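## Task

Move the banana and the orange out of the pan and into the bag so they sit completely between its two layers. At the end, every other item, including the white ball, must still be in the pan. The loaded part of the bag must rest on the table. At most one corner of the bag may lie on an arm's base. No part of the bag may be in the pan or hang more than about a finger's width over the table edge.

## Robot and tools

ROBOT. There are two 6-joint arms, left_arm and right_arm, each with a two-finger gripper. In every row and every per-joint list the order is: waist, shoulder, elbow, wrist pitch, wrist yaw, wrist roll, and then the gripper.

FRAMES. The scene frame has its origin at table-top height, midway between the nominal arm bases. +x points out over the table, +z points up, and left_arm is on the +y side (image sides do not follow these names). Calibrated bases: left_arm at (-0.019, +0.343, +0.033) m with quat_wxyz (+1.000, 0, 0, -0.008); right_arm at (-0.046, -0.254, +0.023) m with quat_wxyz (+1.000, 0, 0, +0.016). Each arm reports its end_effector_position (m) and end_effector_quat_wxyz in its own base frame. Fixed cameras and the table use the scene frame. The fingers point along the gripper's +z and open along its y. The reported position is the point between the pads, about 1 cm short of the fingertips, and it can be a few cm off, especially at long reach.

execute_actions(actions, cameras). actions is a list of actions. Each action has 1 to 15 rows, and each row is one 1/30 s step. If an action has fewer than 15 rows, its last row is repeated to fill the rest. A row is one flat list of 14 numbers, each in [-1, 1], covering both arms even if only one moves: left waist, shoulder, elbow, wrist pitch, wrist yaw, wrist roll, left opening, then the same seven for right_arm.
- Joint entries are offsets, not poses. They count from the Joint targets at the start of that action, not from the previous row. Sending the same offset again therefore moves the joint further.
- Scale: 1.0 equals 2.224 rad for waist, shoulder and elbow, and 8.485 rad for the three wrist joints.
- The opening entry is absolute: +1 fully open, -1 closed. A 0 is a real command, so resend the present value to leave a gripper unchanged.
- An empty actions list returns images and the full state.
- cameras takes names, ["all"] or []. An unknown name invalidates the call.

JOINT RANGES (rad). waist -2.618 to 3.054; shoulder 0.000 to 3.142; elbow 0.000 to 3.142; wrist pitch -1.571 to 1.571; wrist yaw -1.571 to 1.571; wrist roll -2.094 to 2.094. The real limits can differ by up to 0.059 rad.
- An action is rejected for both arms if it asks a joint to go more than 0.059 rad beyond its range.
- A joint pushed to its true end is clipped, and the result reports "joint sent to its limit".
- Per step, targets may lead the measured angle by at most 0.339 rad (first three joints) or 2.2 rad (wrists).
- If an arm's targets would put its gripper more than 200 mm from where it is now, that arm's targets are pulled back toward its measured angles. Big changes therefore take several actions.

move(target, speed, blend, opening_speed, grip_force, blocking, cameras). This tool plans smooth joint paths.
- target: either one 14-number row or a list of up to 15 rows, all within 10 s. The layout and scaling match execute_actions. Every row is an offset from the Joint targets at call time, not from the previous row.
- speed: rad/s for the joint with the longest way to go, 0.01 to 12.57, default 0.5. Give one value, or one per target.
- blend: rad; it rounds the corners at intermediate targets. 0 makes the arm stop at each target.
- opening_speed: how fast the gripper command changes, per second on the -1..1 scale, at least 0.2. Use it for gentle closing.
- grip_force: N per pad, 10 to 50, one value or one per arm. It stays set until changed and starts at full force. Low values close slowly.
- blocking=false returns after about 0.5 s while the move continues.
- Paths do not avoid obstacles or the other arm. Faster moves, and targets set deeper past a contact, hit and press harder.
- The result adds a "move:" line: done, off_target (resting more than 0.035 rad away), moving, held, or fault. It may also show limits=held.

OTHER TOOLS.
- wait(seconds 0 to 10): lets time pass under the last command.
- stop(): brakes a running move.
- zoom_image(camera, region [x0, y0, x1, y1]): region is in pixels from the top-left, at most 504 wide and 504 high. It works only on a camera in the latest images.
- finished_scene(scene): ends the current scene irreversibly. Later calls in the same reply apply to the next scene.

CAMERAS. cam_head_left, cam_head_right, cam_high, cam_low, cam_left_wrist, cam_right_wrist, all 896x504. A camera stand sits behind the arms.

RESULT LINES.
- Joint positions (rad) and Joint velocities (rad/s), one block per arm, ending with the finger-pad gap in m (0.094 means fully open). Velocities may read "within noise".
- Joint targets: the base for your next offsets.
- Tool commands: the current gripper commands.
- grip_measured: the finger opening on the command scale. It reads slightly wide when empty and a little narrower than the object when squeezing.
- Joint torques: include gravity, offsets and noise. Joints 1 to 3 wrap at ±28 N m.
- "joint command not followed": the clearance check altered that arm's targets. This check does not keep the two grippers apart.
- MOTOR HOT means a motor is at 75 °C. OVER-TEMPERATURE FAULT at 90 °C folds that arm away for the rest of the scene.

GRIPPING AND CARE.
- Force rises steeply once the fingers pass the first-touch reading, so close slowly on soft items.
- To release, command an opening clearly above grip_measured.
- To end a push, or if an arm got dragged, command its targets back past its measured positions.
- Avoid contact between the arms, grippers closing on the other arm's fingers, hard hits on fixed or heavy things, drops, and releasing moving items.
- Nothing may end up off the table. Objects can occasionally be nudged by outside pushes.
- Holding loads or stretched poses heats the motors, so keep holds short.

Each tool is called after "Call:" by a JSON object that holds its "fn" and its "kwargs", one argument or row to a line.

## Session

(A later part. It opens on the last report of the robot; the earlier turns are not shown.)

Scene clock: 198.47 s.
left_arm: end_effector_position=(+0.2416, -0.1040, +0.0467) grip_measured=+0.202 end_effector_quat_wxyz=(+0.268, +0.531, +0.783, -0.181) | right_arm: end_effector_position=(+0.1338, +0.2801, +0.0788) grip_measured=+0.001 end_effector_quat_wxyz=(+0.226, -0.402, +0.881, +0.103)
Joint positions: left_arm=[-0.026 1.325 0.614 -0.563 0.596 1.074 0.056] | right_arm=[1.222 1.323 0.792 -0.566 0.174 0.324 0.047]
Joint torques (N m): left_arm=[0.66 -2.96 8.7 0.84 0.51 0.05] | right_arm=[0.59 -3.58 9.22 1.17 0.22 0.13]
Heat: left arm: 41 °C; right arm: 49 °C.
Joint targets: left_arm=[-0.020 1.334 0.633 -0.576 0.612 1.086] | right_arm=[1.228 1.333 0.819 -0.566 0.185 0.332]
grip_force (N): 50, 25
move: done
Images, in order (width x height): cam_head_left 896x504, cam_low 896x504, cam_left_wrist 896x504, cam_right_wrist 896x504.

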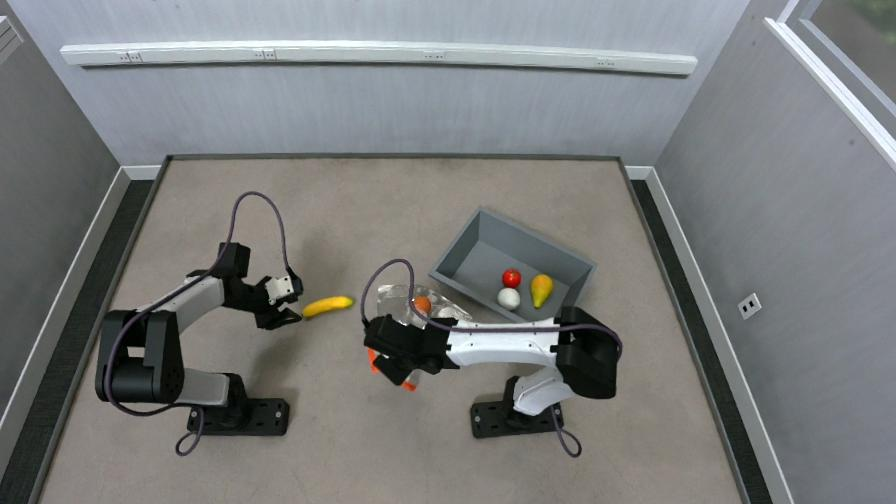

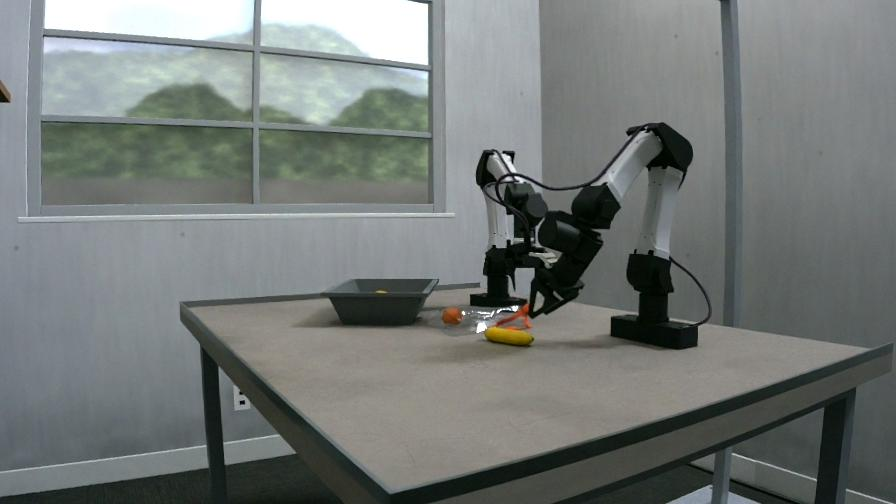

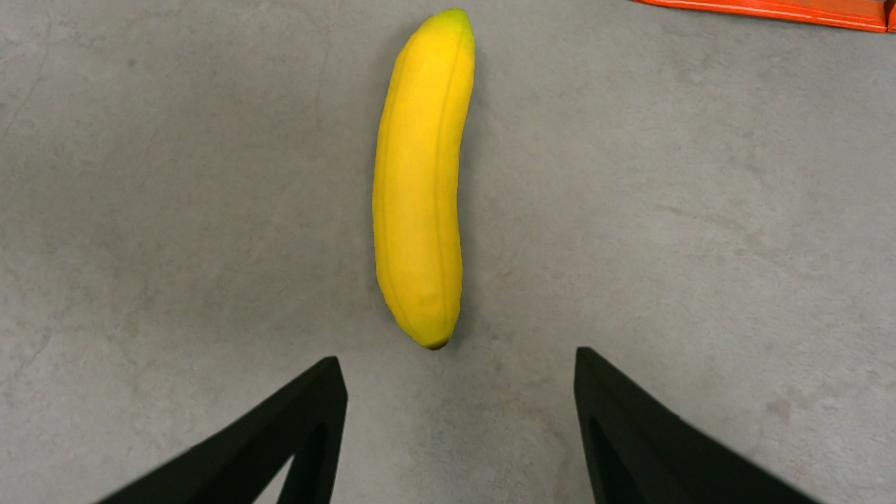

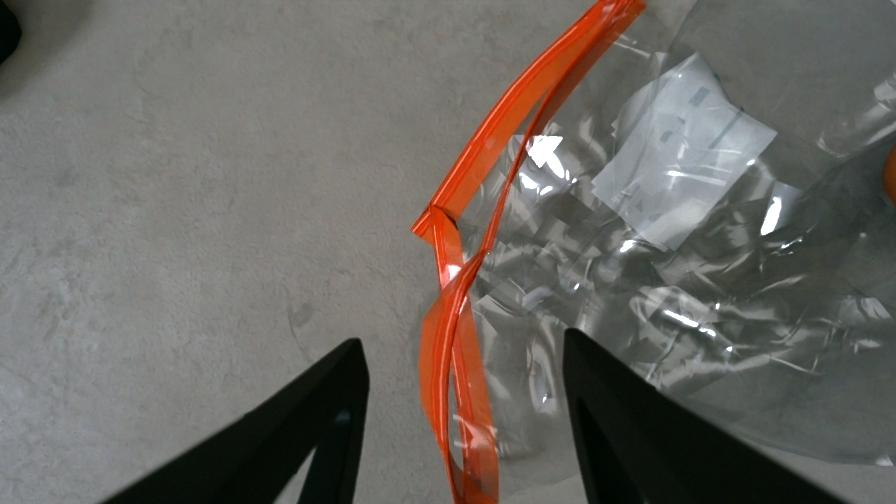

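Call:
{"fn": "move", "kwargs": {
  "target": [
    [-0.0903,0.1195,-0.0446,0.0576,-0.0082,-0.0264,0.2,0.0106,0.0458,-0.0643,0.0283,0.0013,0.0024,0],
    [-0.0903,0.1195,-0.0446,0.0576,-0.0082,-0.0264,-0.5,0.0106,0.0458,-0.0643,0.0283,0.0013,0.0024,-1]
  ],
  "speed": 0.4,
  "grip_force": [25,50],
  "cameras": ["cam_left_wrist","cam_right_wrist","cam_head_left","cam_low"]
}}

Call:
{"fn": "zoom_image", "kwargs": {
  "camera": "cam_low",
  "region": [420, 250, 580, 370]
}}

Scene clock: 203.23 s.
left_arm: end_effector_position=(+0.2651, -0.1526, -0.0059) grip_measured=-0.384 end_effector_quat_wxyz=(+0.281, +0.537, +0.773, -0.189) | right_arm: end_effector_position=(+0.1315, +0.2885, +0.0348) grip_measured=-0.990 end_effector_quat_wxyz=(+0.230, -0.400, +0.881, +0.106)
Joint positions: left_arm=[-0.215 1.589 0.543 -0.096 0.56 0.873 0.029] | right_arm=[1.244 1.426 0.678 -0.343 0.186 0.345 0]
Joint torques (N m): left_arm=[-0.23 -4.36 4.93 1.35 0.17 -0.14] | right_arm=[0.75 -4.11 6.02 1.32 0.19 0.12]
Heat: left arm: 40 °C; right arm: 47 °C.
Joint targets: left_arm=[-0.221 1.600 0.534 -0.088 0.542 0.862] | right_arm=[1.252 1.434 0.675 -0.326 0.197 0.353]
grip_force (N): 25, 50
move: done
Images, in order (width x height): cam_head_left 896x504, cam_low 896x504, cam_left_wrist 896x504, cam_right_wrist 896x504.

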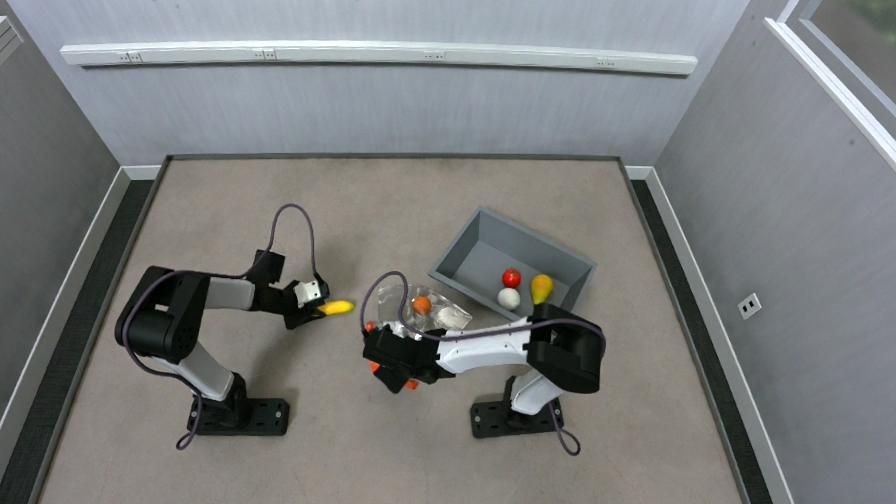

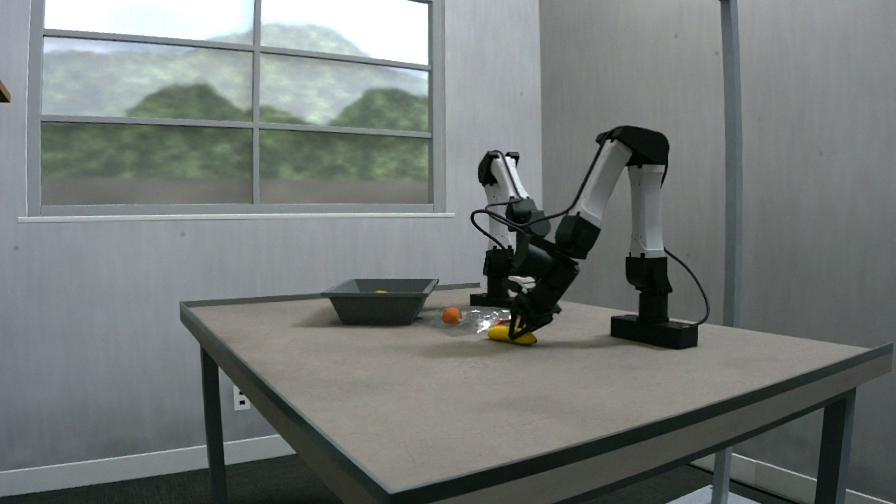

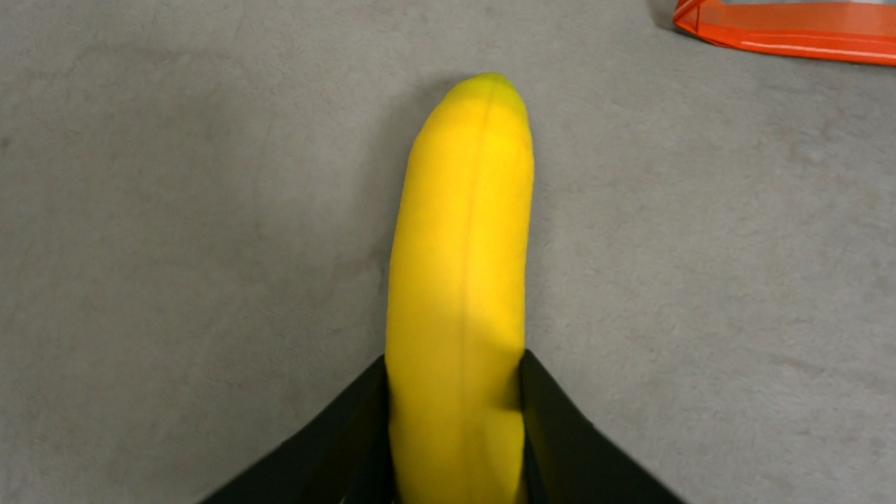

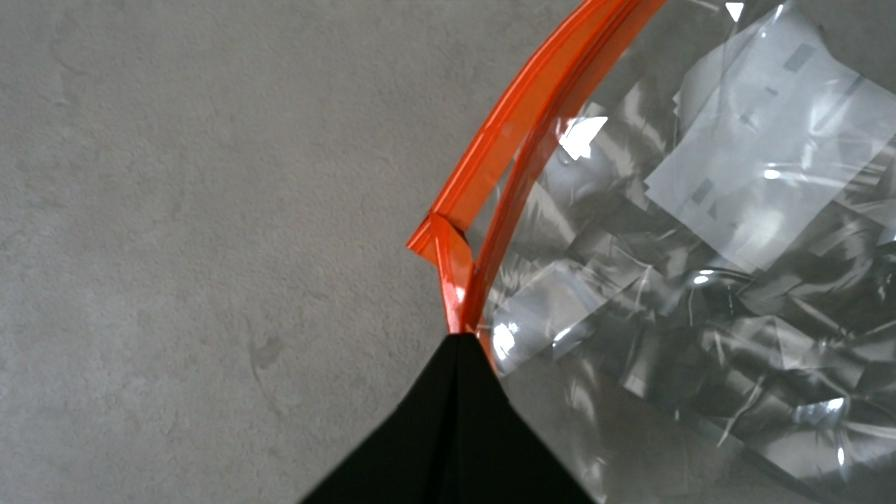

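Scaled by 3.150 from the camera's 896x504 image, which has a finer 1280x720 frame.

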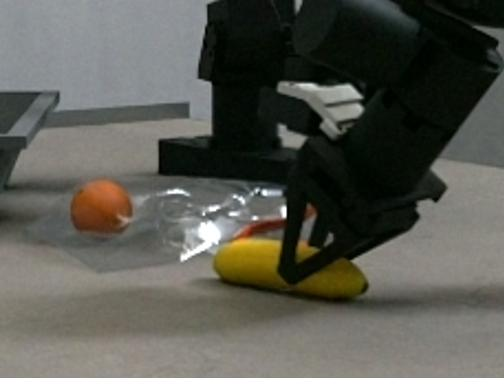

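Call:
{"fn": "move", "kwargs": {
  "target": [0,-0.0849,0.0589,-0.0377,0,0,-0.5,-0.0421,-0.0776,0.1047,-0.0461,-0.0054,-0.0099,-1],
  "speed": 0.4,
  "cameras": ["cam_left_wrist","cam_right_wrist","cam_head_left","cam_low"]
}}

Call:
{"fn": "zoom_image", "kwargs": {
  "camera": "cam_low",
  "region": [420, 220, 580, 370]
}}

Call:
{"fn": "zoom_image", "kwargs": {
  "camera": "cam_head_left",
  "region": [270, 240, 480, 410]
}}

Scene clock: 205.47 s.
left_arm: end_effector_position=(+0.2577, -0.1507, +0.0407) grip_measured=-0.390 end_effector_quat_wxyz=(+0.266, +0.534, +0.778, -0.195) | right_arm: end_effector_position=(+0.1446, +0.2666, +0.1063) grip_measured=-0.990 end_effector_quat_wxyz=(+0.220, -0.401, +0.885, +0.091)
Joint positions: left_arm=[-0.215 1.427 0.647 -0.395 0.558 0.873 0.029] | right_arm=[1.165 1.281 0.883 -0.717 0.159 0.277 0]
Joint torques (N m): left_arm=[-0.21 -5.89 8.59 1.07 0.19 -0.15] | right_arm=[-0.59 -5.83 9.21 1.15 -0.02 -0.02]
Heat: left arm: 39 °C; right arm: 46 °C.
Joint targets: left_arm=[-0.221 1.411 0.666 -0.408 0.543 0.862] | right_arm=[1.158 1.262 0.908 -0.718 0.151 0.269]
grip_force (N): 25, 50
move: done
Images, in order (width x height): cam_head_left 896x504, cam_low 896x504, cam_left_wrist 896x504, cam_right_wrist 896x504.

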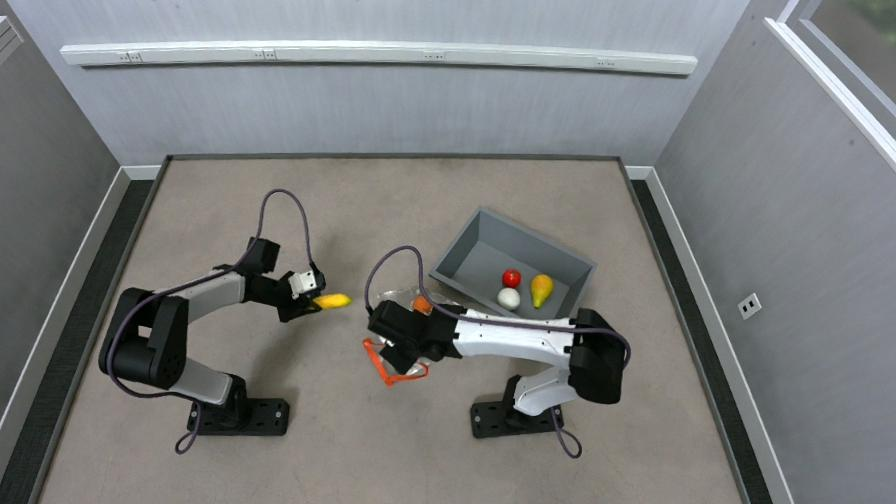

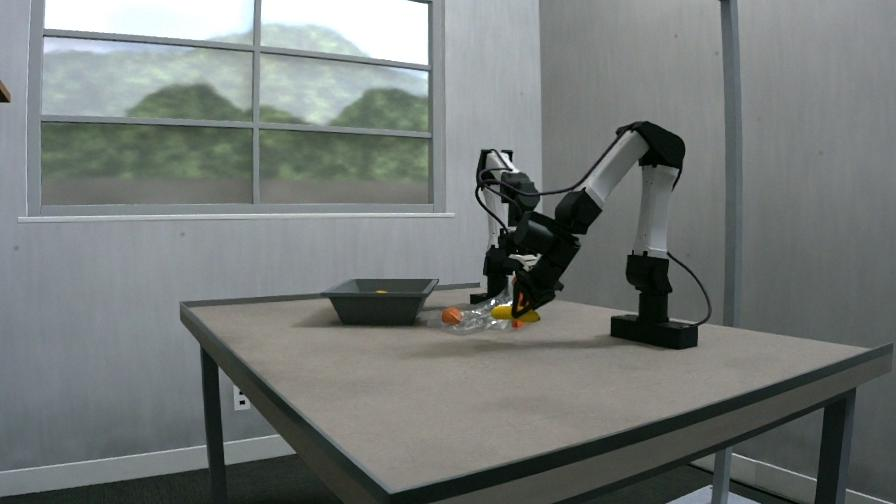

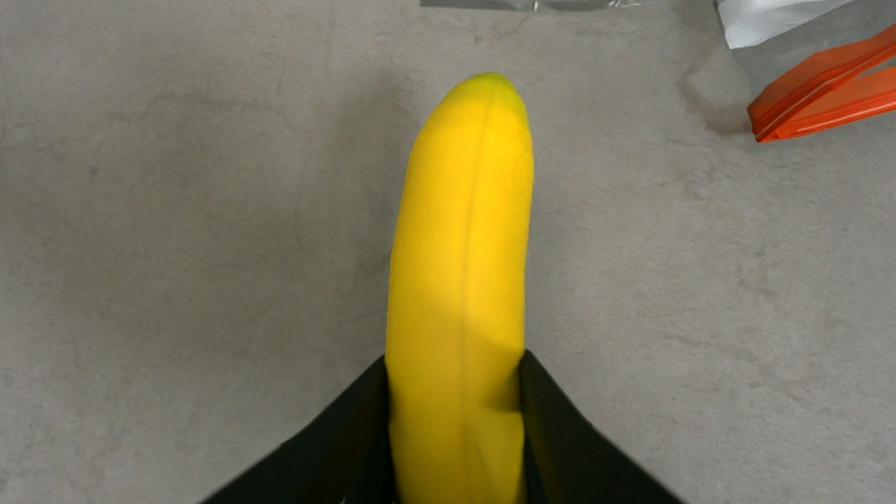

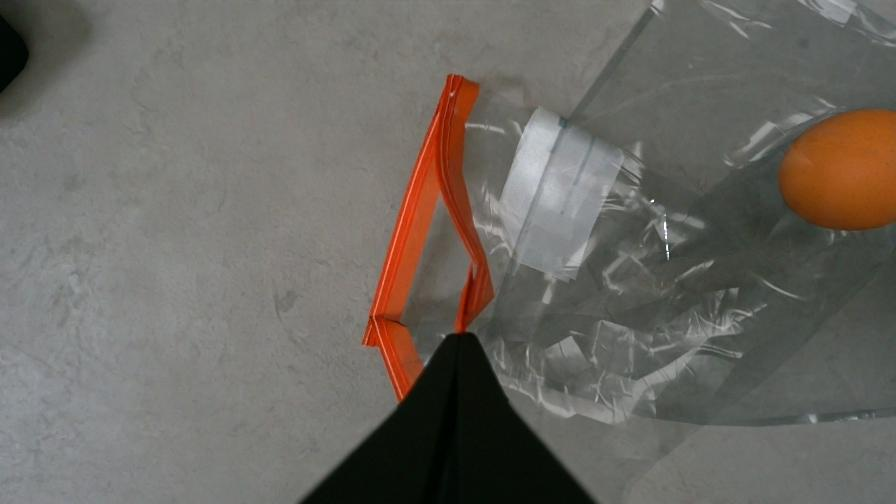

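Scaled by 3.150 from the camera's 896x504 image, which has a finer 1280x720 frame.

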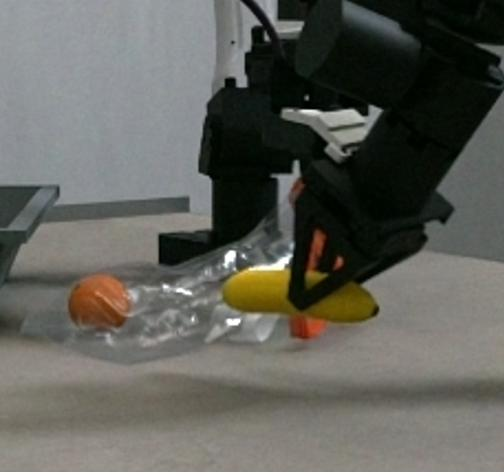

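Scaled by 2.400 from the camera's 896x504 image, which has a finer 1280x720 frame.

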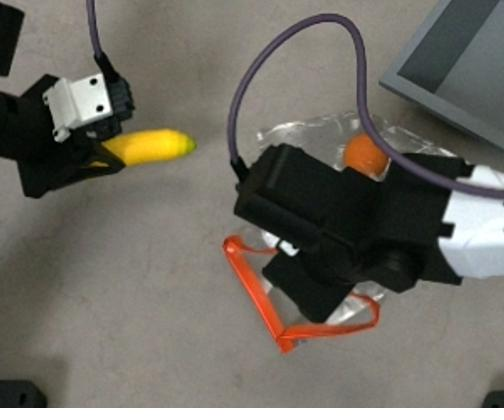

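Call:
{"fn": "move", "kwargs": {
  "target": [
    [-0.1254,-0.1623,0.0378,-0.0403,-0.0286,-0.0427,-0.5,0,0,0,0,0,0,-1],
    [-0.6054,-0.2304,-0.0760,-0.0228,-0.1087,-0.1635,-0.5,0,0,0,0,0,0,-1]
  ],
  "speed": 0.7,
  "blend": 0.12,
  "cameras": ["cam_left_wrist","cam_right_wrist","cam_head_left","cam_high"]
}}

Call:
{"fn": "zoom_image", "kwargs": {
  "camera": "cam_head_left",
  "region": [270, 240, 480, 410]
}}

Scene clock: 210.20 s.
left_arm: end_effector_position=(+0.0640, -0.2313, +0.0803) grip_measured=-0.390 end_effector_quat_wxyz=(+0.287, +0.430, +0.844, -0.145) | right_arm: end_effector_position=(+0.1445, +0.2664, +0.1062) grip_measured=-0.990 end_effector_quat_wxyz=(+0.220, -0.401, +0.885, +0.090)
Joint positions: left_arm=[-1.561 0.909 0.507 -0.611 -0.362 -0.513 0.029] | right_arm=[1.165 1.281 0.883 -0.718 0.159 0.277 0]
Joint torques (N m): left_arm=[-0.28 -2.11 6.93 1.67 -0.36 -0.15] | right_arm=[-0.59 -5.86 9.22 1.12 -0.02 -0.04]
Heat: left arm: 38 °C; right arm: 45 °C.
Joint targets: left_arm=[-1.567 0.899 0.496 -0.601 -0.379 -0.525] | right_arm=[1.158 1.262 0.908 -0.717 0.151 0.269]
grip_force (N): 25, 50
move: done
Images, in order (width x height): cam_head_left 896x504, cam_high 896x504, cam_left_wrist 896x504, cam_right_wrist 896x504.

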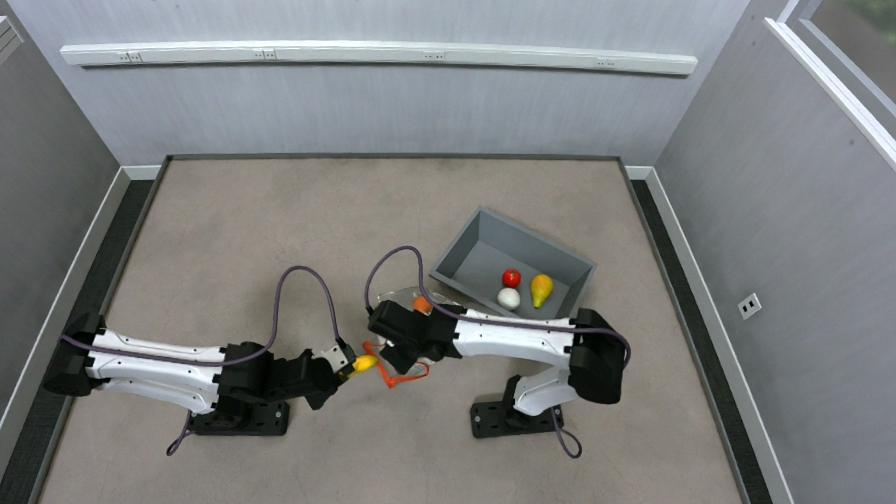

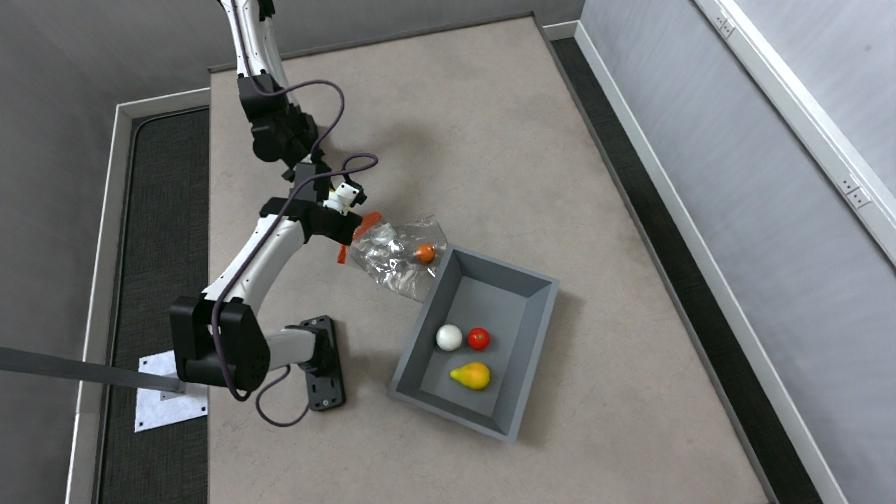

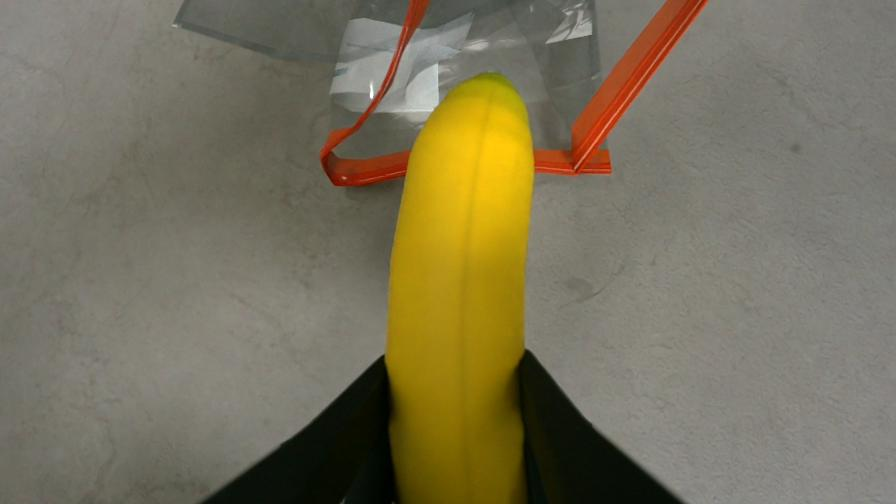

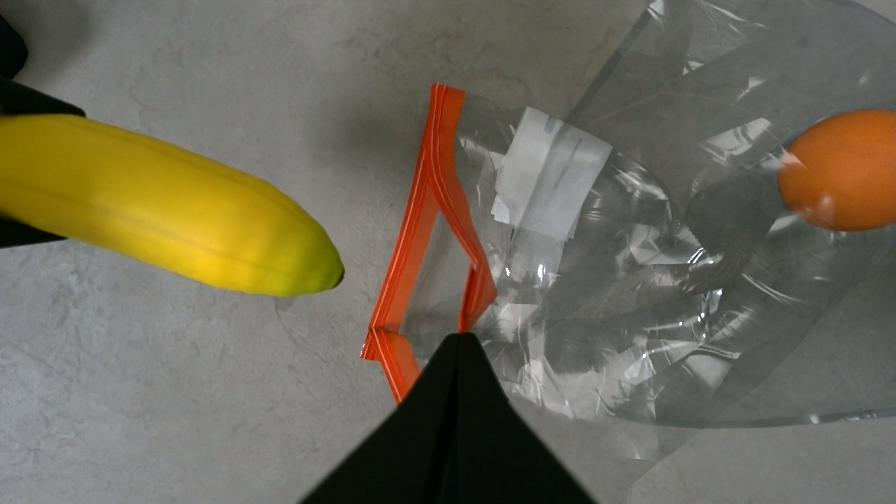

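Scaled by 2.400 from the camera's 896x504 image, which has a finer 1280x720 frame.

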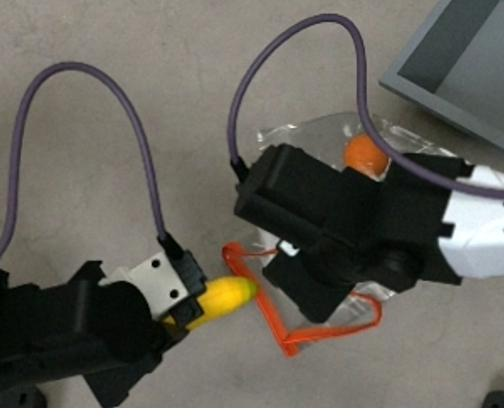

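Call:
{"fn": "move", "kwargs": {
  "target": [
    [0.0199,0.0279,-0.0902,0.0328,0.0029,0.0047,-0.5,0,0,0,0,0,0,-1],
    [0.075,0.148,-0.02,0.05,0.011,0.017,-0.5,0,0,0,0,0,0,-1]
  ],
  "speed": 0.35,
  "blend": 0.03,
  "cameras": ["cam_left_wrist","cam_right_wrist","cam_head_left","cam_low"]
}}

Call:
{"fn": "zoom_image", "kwargs": {
  "camera": "cam_head_left",
  "region": [270, 240, 480, 410]
}}

Call:
{"fn": "zoom_image", "kwargs": {
  "camera": "cam_low",
  "region": [420, 220, 580, 370]
}}

Scene clock: 224.80 s.
left_arm: end_effector_position=(+0.0967, -0.2667, +0.0311) grip_measured=-0.390 end_effector_quat_wxyz=(+0.293, +0.420, +0.848, -0.137) | right_arm: end_effector_position=(+0.1445, +0.2664, +0.1062) grip_measured=-0.990 end_effector_quat_wxyz=(+0.220, -0.401, +0.885, +0.090)
Joint positions: left_arm=[-1.407 1.219 0.431 -0.188 -0.303 -0.393 0.029] | right_arm=[1.165 1.281 0.883 -0.718 0.159 0.277 0]
Joint torques (N m): left_arm=[0.7 -2.41 9.28 1.74 -0.01 0.08] | right_arm=[-0.59 -5.83 9.22 1.12 -0.01 -0.04]
Heat: left arm: 35 °C; right arm: 41 °C.
Joint targets: left_arm=[-1.401 1.228 0.452 -0.177 -0.286 -0.381] | right_arm=[1.158 1.262 0.908 -0.717 0.151 0.269]
grip_force (N): 25, 50
move: done
Images, in order (width x height): cam_head_left 896x504, cam_low 896x504, cam_left_wrist 896x504, cam_right_wrist 896x504.

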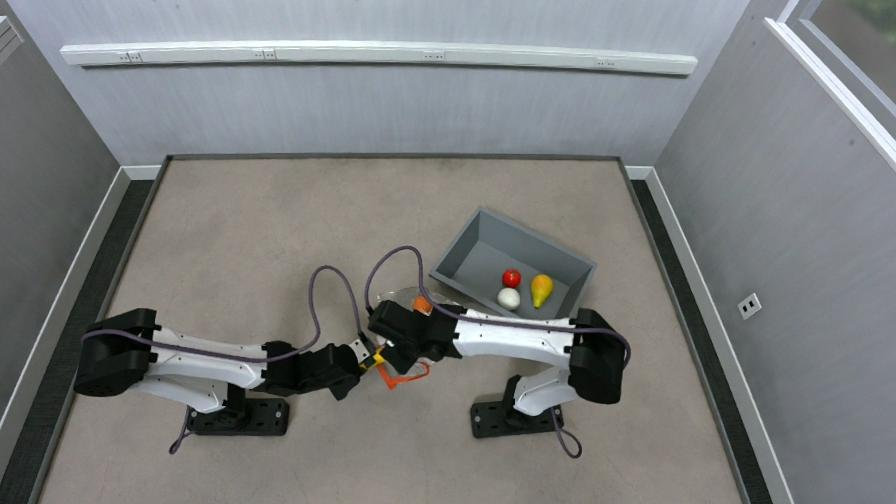

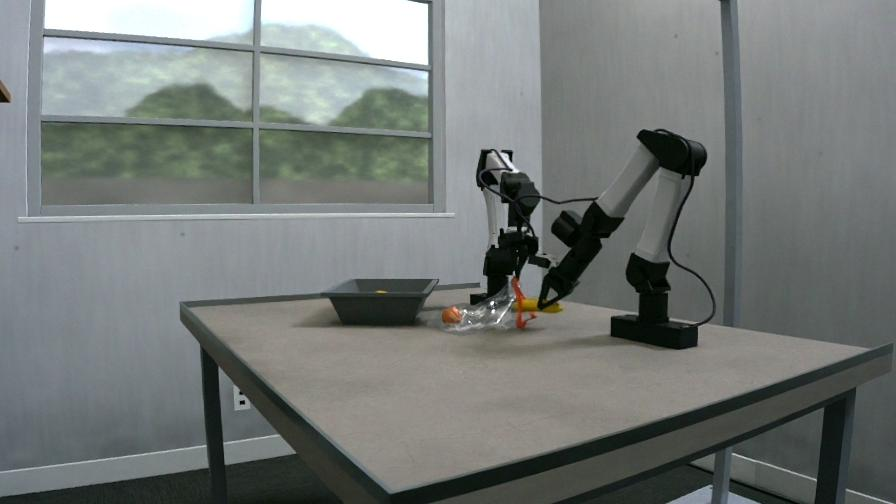

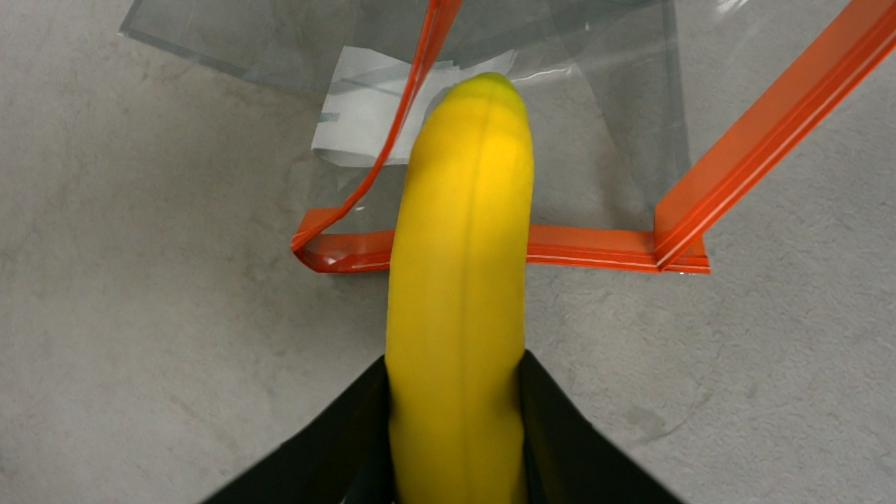

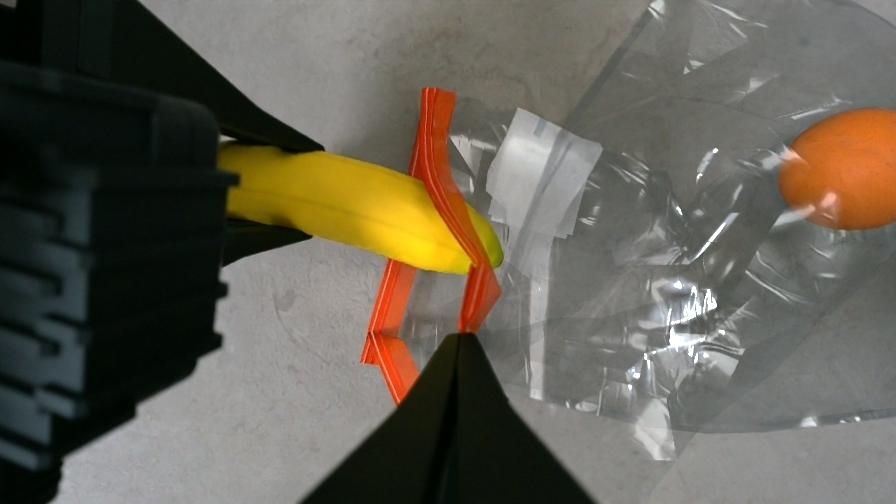

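Scaled by 2.400 from the camera's 896x504 image, which has a finer 1280x720 frame.

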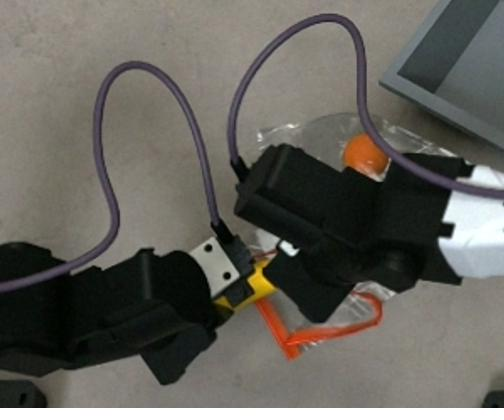

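Scaled by 3.150 from the camera's 896x504 image, which has a finer 1280x720 frame.

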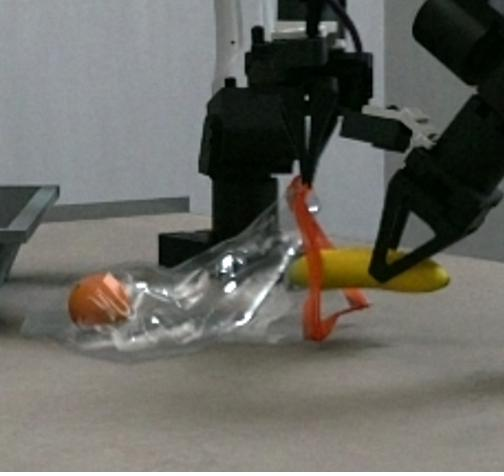

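Call:
{"fn": "move", "kwargs": {
  "target": [0.0542,0.1198,0.0662,0.0167,0.0084,0.0120,-0.5,0,0,0,0,0,0,-1],
  "speed": 0.3,
  "cameras": ["cam_left_wrist","cam_right_wrist","cam_head_left","cam_low"]
}}

Call:
{"fn": "zoom_image", "kwargs": {
  "camera": "cam_low",
  "region": [420, 220, 580, 370]
}}

Scene clock: 225.87 s.
left_arm: end_effector_position=(+0.1135, -0.2870, +0.0266) grip_measured=-0.390 end_effector_quat_wxyz=(+0.289, +0.418, +0.851, -0.131) | right_arm: end_effector_position=(+0.1445, +0.2656, +0.1059) grip_measured=-0.990 end_effector_quat_wxyz=(+0.219, -0.401, +0.885, +0.089)
Joint positions: left_arm=[-1.347 1.354 0.504 -0.128 -0.273 -0.35 0.029] | right_arm=[1.164 1.281 0.883 -0.721 0.159 0.276 0]
Joint torques (N m): left_arm=[0.16 -4.44 6.87 1.63 -0.14 -0.06] | right_arm=[-0.47 -5.82 9.22 1.15 -0.01 -0.03]
Heat: left arm: 35 °C; right arm: 41 °C.
Joint targets: left_arm=[-1.348 1.350 0.503 -0.130 -0.274 -0.351] | right_arm=[1.158 1.262 0.908 -0.717 0.151 0.269]
grip_force (N): 25, 50
move: held (left_arm; a check stopped the path); limits=held; left_arm: the shoulder is farthest, 0.141 rad from its target
joint command not followed: on one or more control steps a check withheld the commanded joint targets of the left arm, and it was not sent them on those steps.
cause: the commanded joint targets, or the way to them, would bring a part of the robot too close to another arm (this arm's wrist (the part past the wrist pitch) and the right arm's gripper housing, at the place that arm is still heading or pushing toward).
Images, in order (width x height): cam_head_left 896x504, cam_low 896x504, cam_left_wrist 896x504, cam_right_wrist 896x504.

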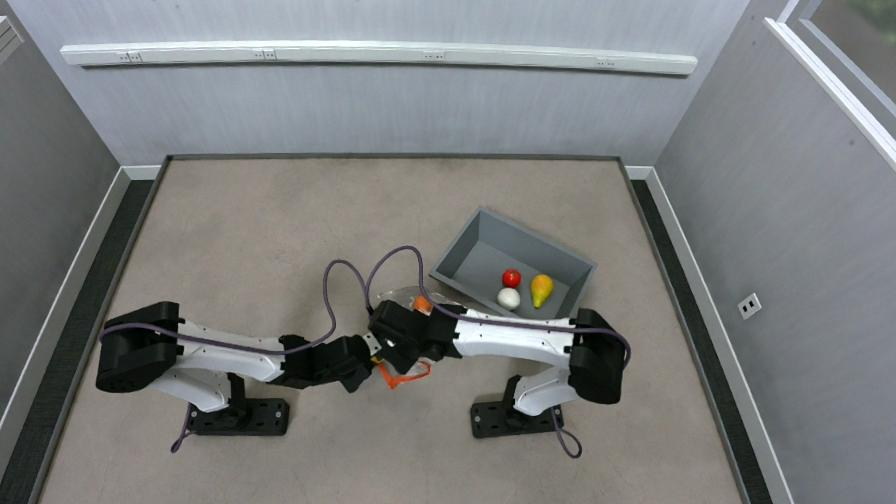

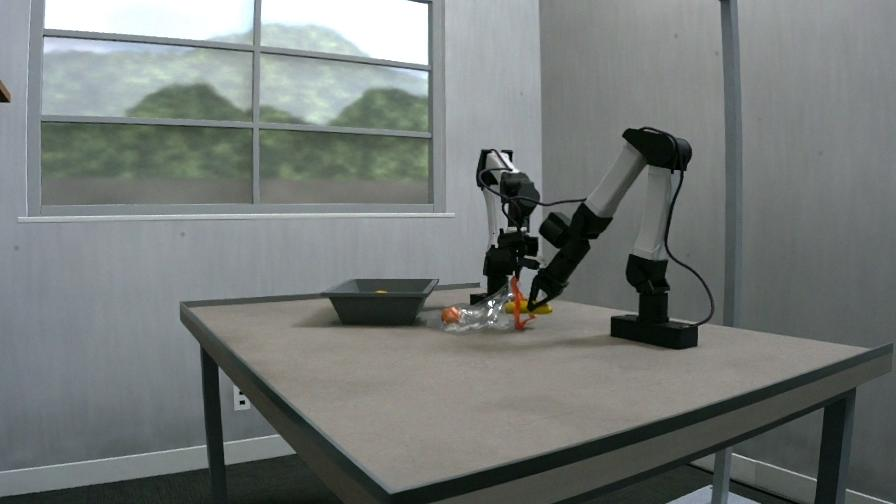

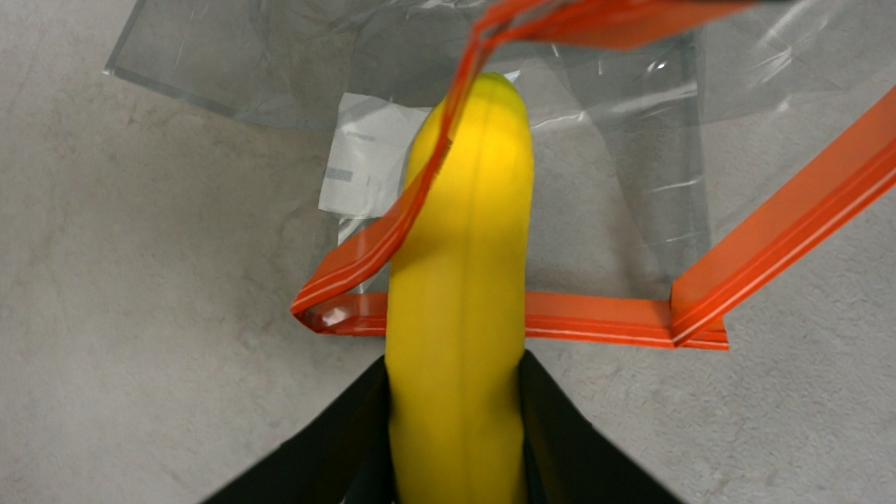

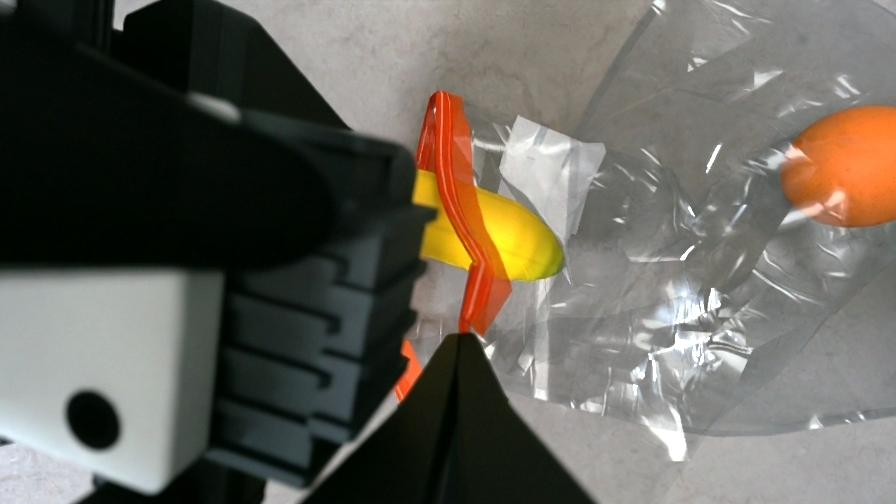

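Scaled by 3.150 from the camera's 896x504 image, which has a finer 1280x720 frame.

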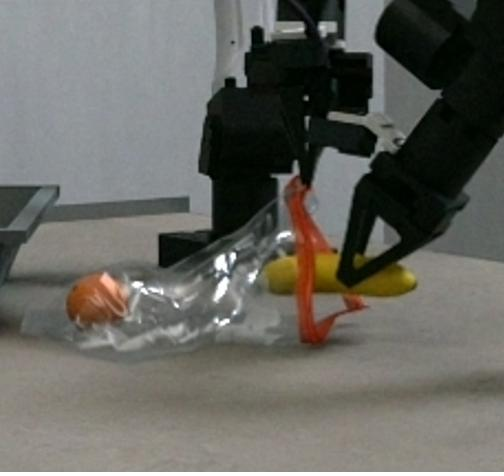

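Call:
{"fn": "execute_actions", "kwargs": {
  "actions": []
}}

Scene clock: 227.20 s.
left_arm: end_effector_position=(+0.1135, -0.2870, +0.0266) grip_measured=-0.390 end_effector_quat_wxyz=(+0.289, +0.418, +0.851, -0.131) | right_arm: end_effector_position=(+0.1445, +0.2656, +0.1059) grip_measured=-0.990 end_effector_quat_wxyz=(+0.219, -0.401, +0.885, +0.089)
Joint positions: left_arm=[-1.347 1.354 0.504 -0.128 -0.273 -0.35 0.029] | right_arm=[1.164 1.281 0.883 -0.721 0.159 0.276 0]
Joint velocities: within noise
Joint torques (N m): left_arm=[0.2 -4.44 6.86 1.63 -0.15 -0.06] | right_arm=[-0.47 -5.85 9.22 1.15 -0.01 -0.04]
Heat: left arm: 34 °C; right arm: 41 °C.
Joint targets: left_arm=[-1.348 1.350 0.503 -0.130 -0.274 -0.351] | right_arm=[1.158 1.262 0.908 -0.717 0.151 0.269]
Tool commands: left_gripper/opening=-0.5 right_gripper/opening=-1.0
grip_force (N): 25, 50

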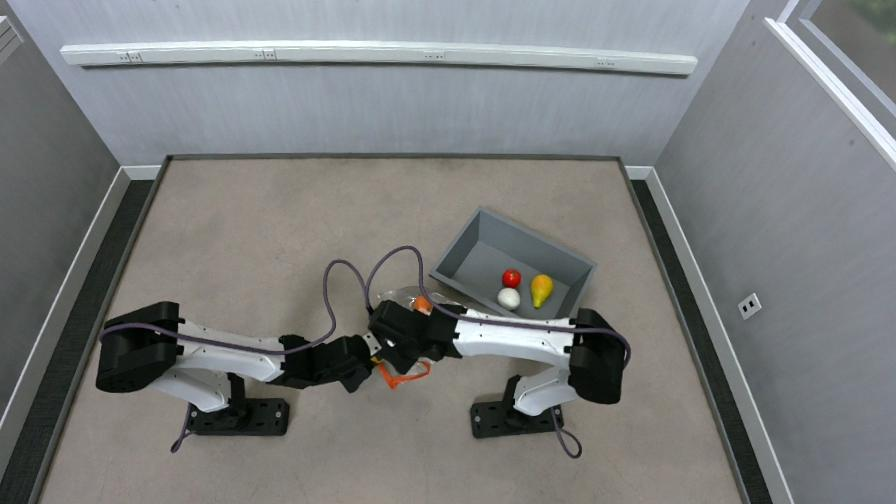

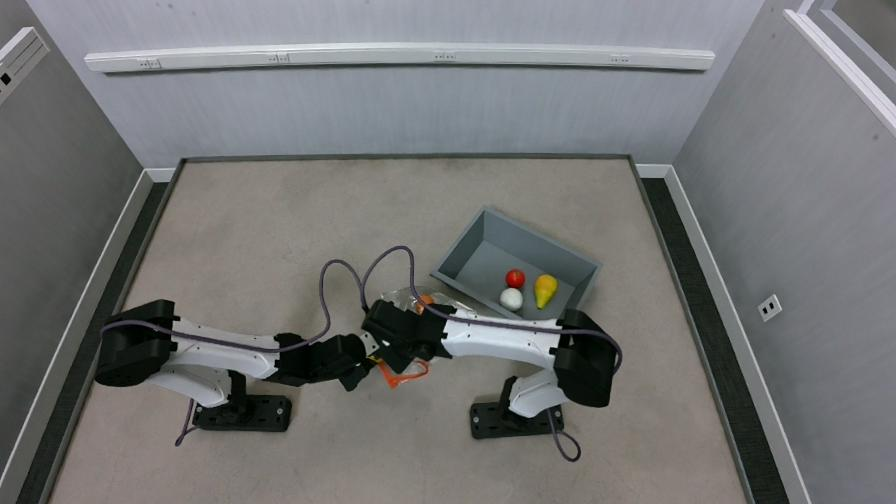

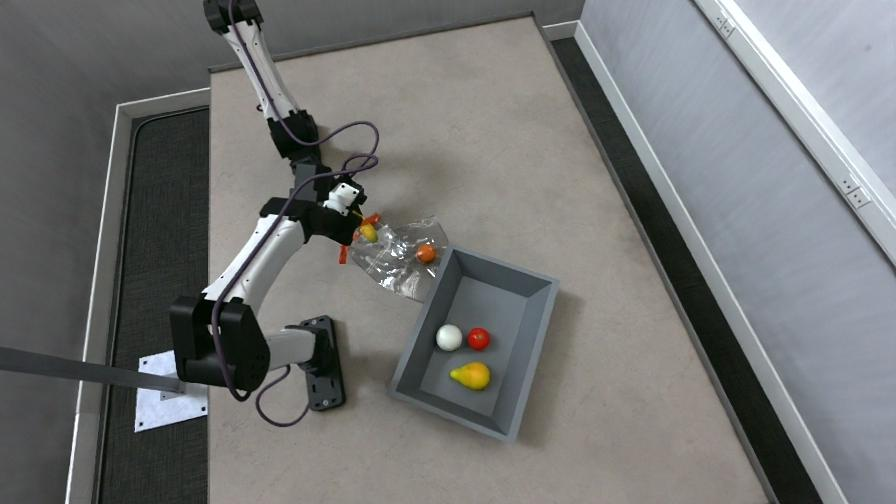

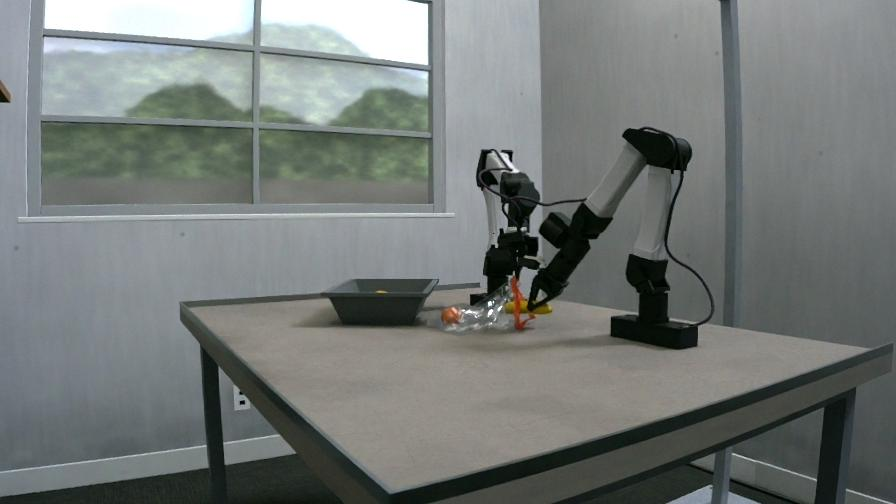

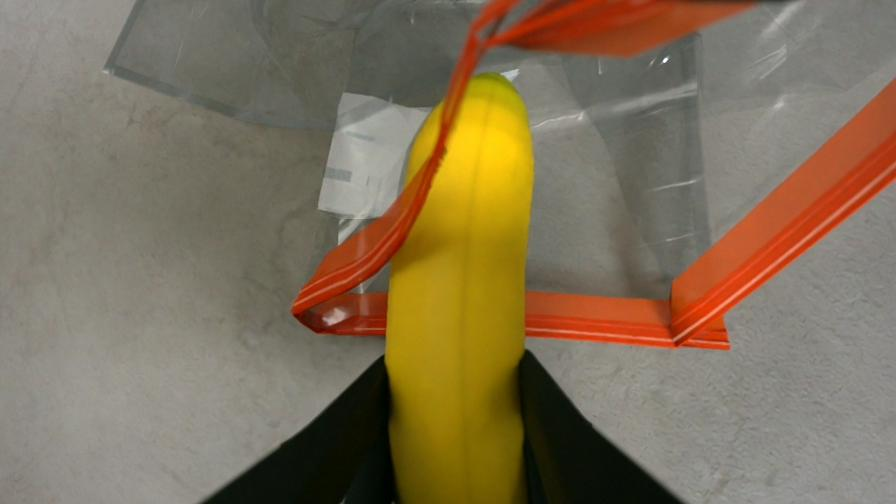

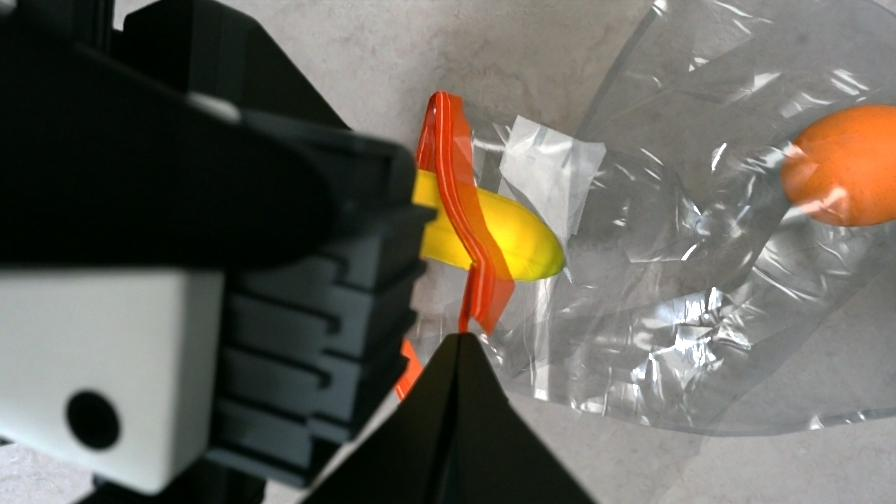

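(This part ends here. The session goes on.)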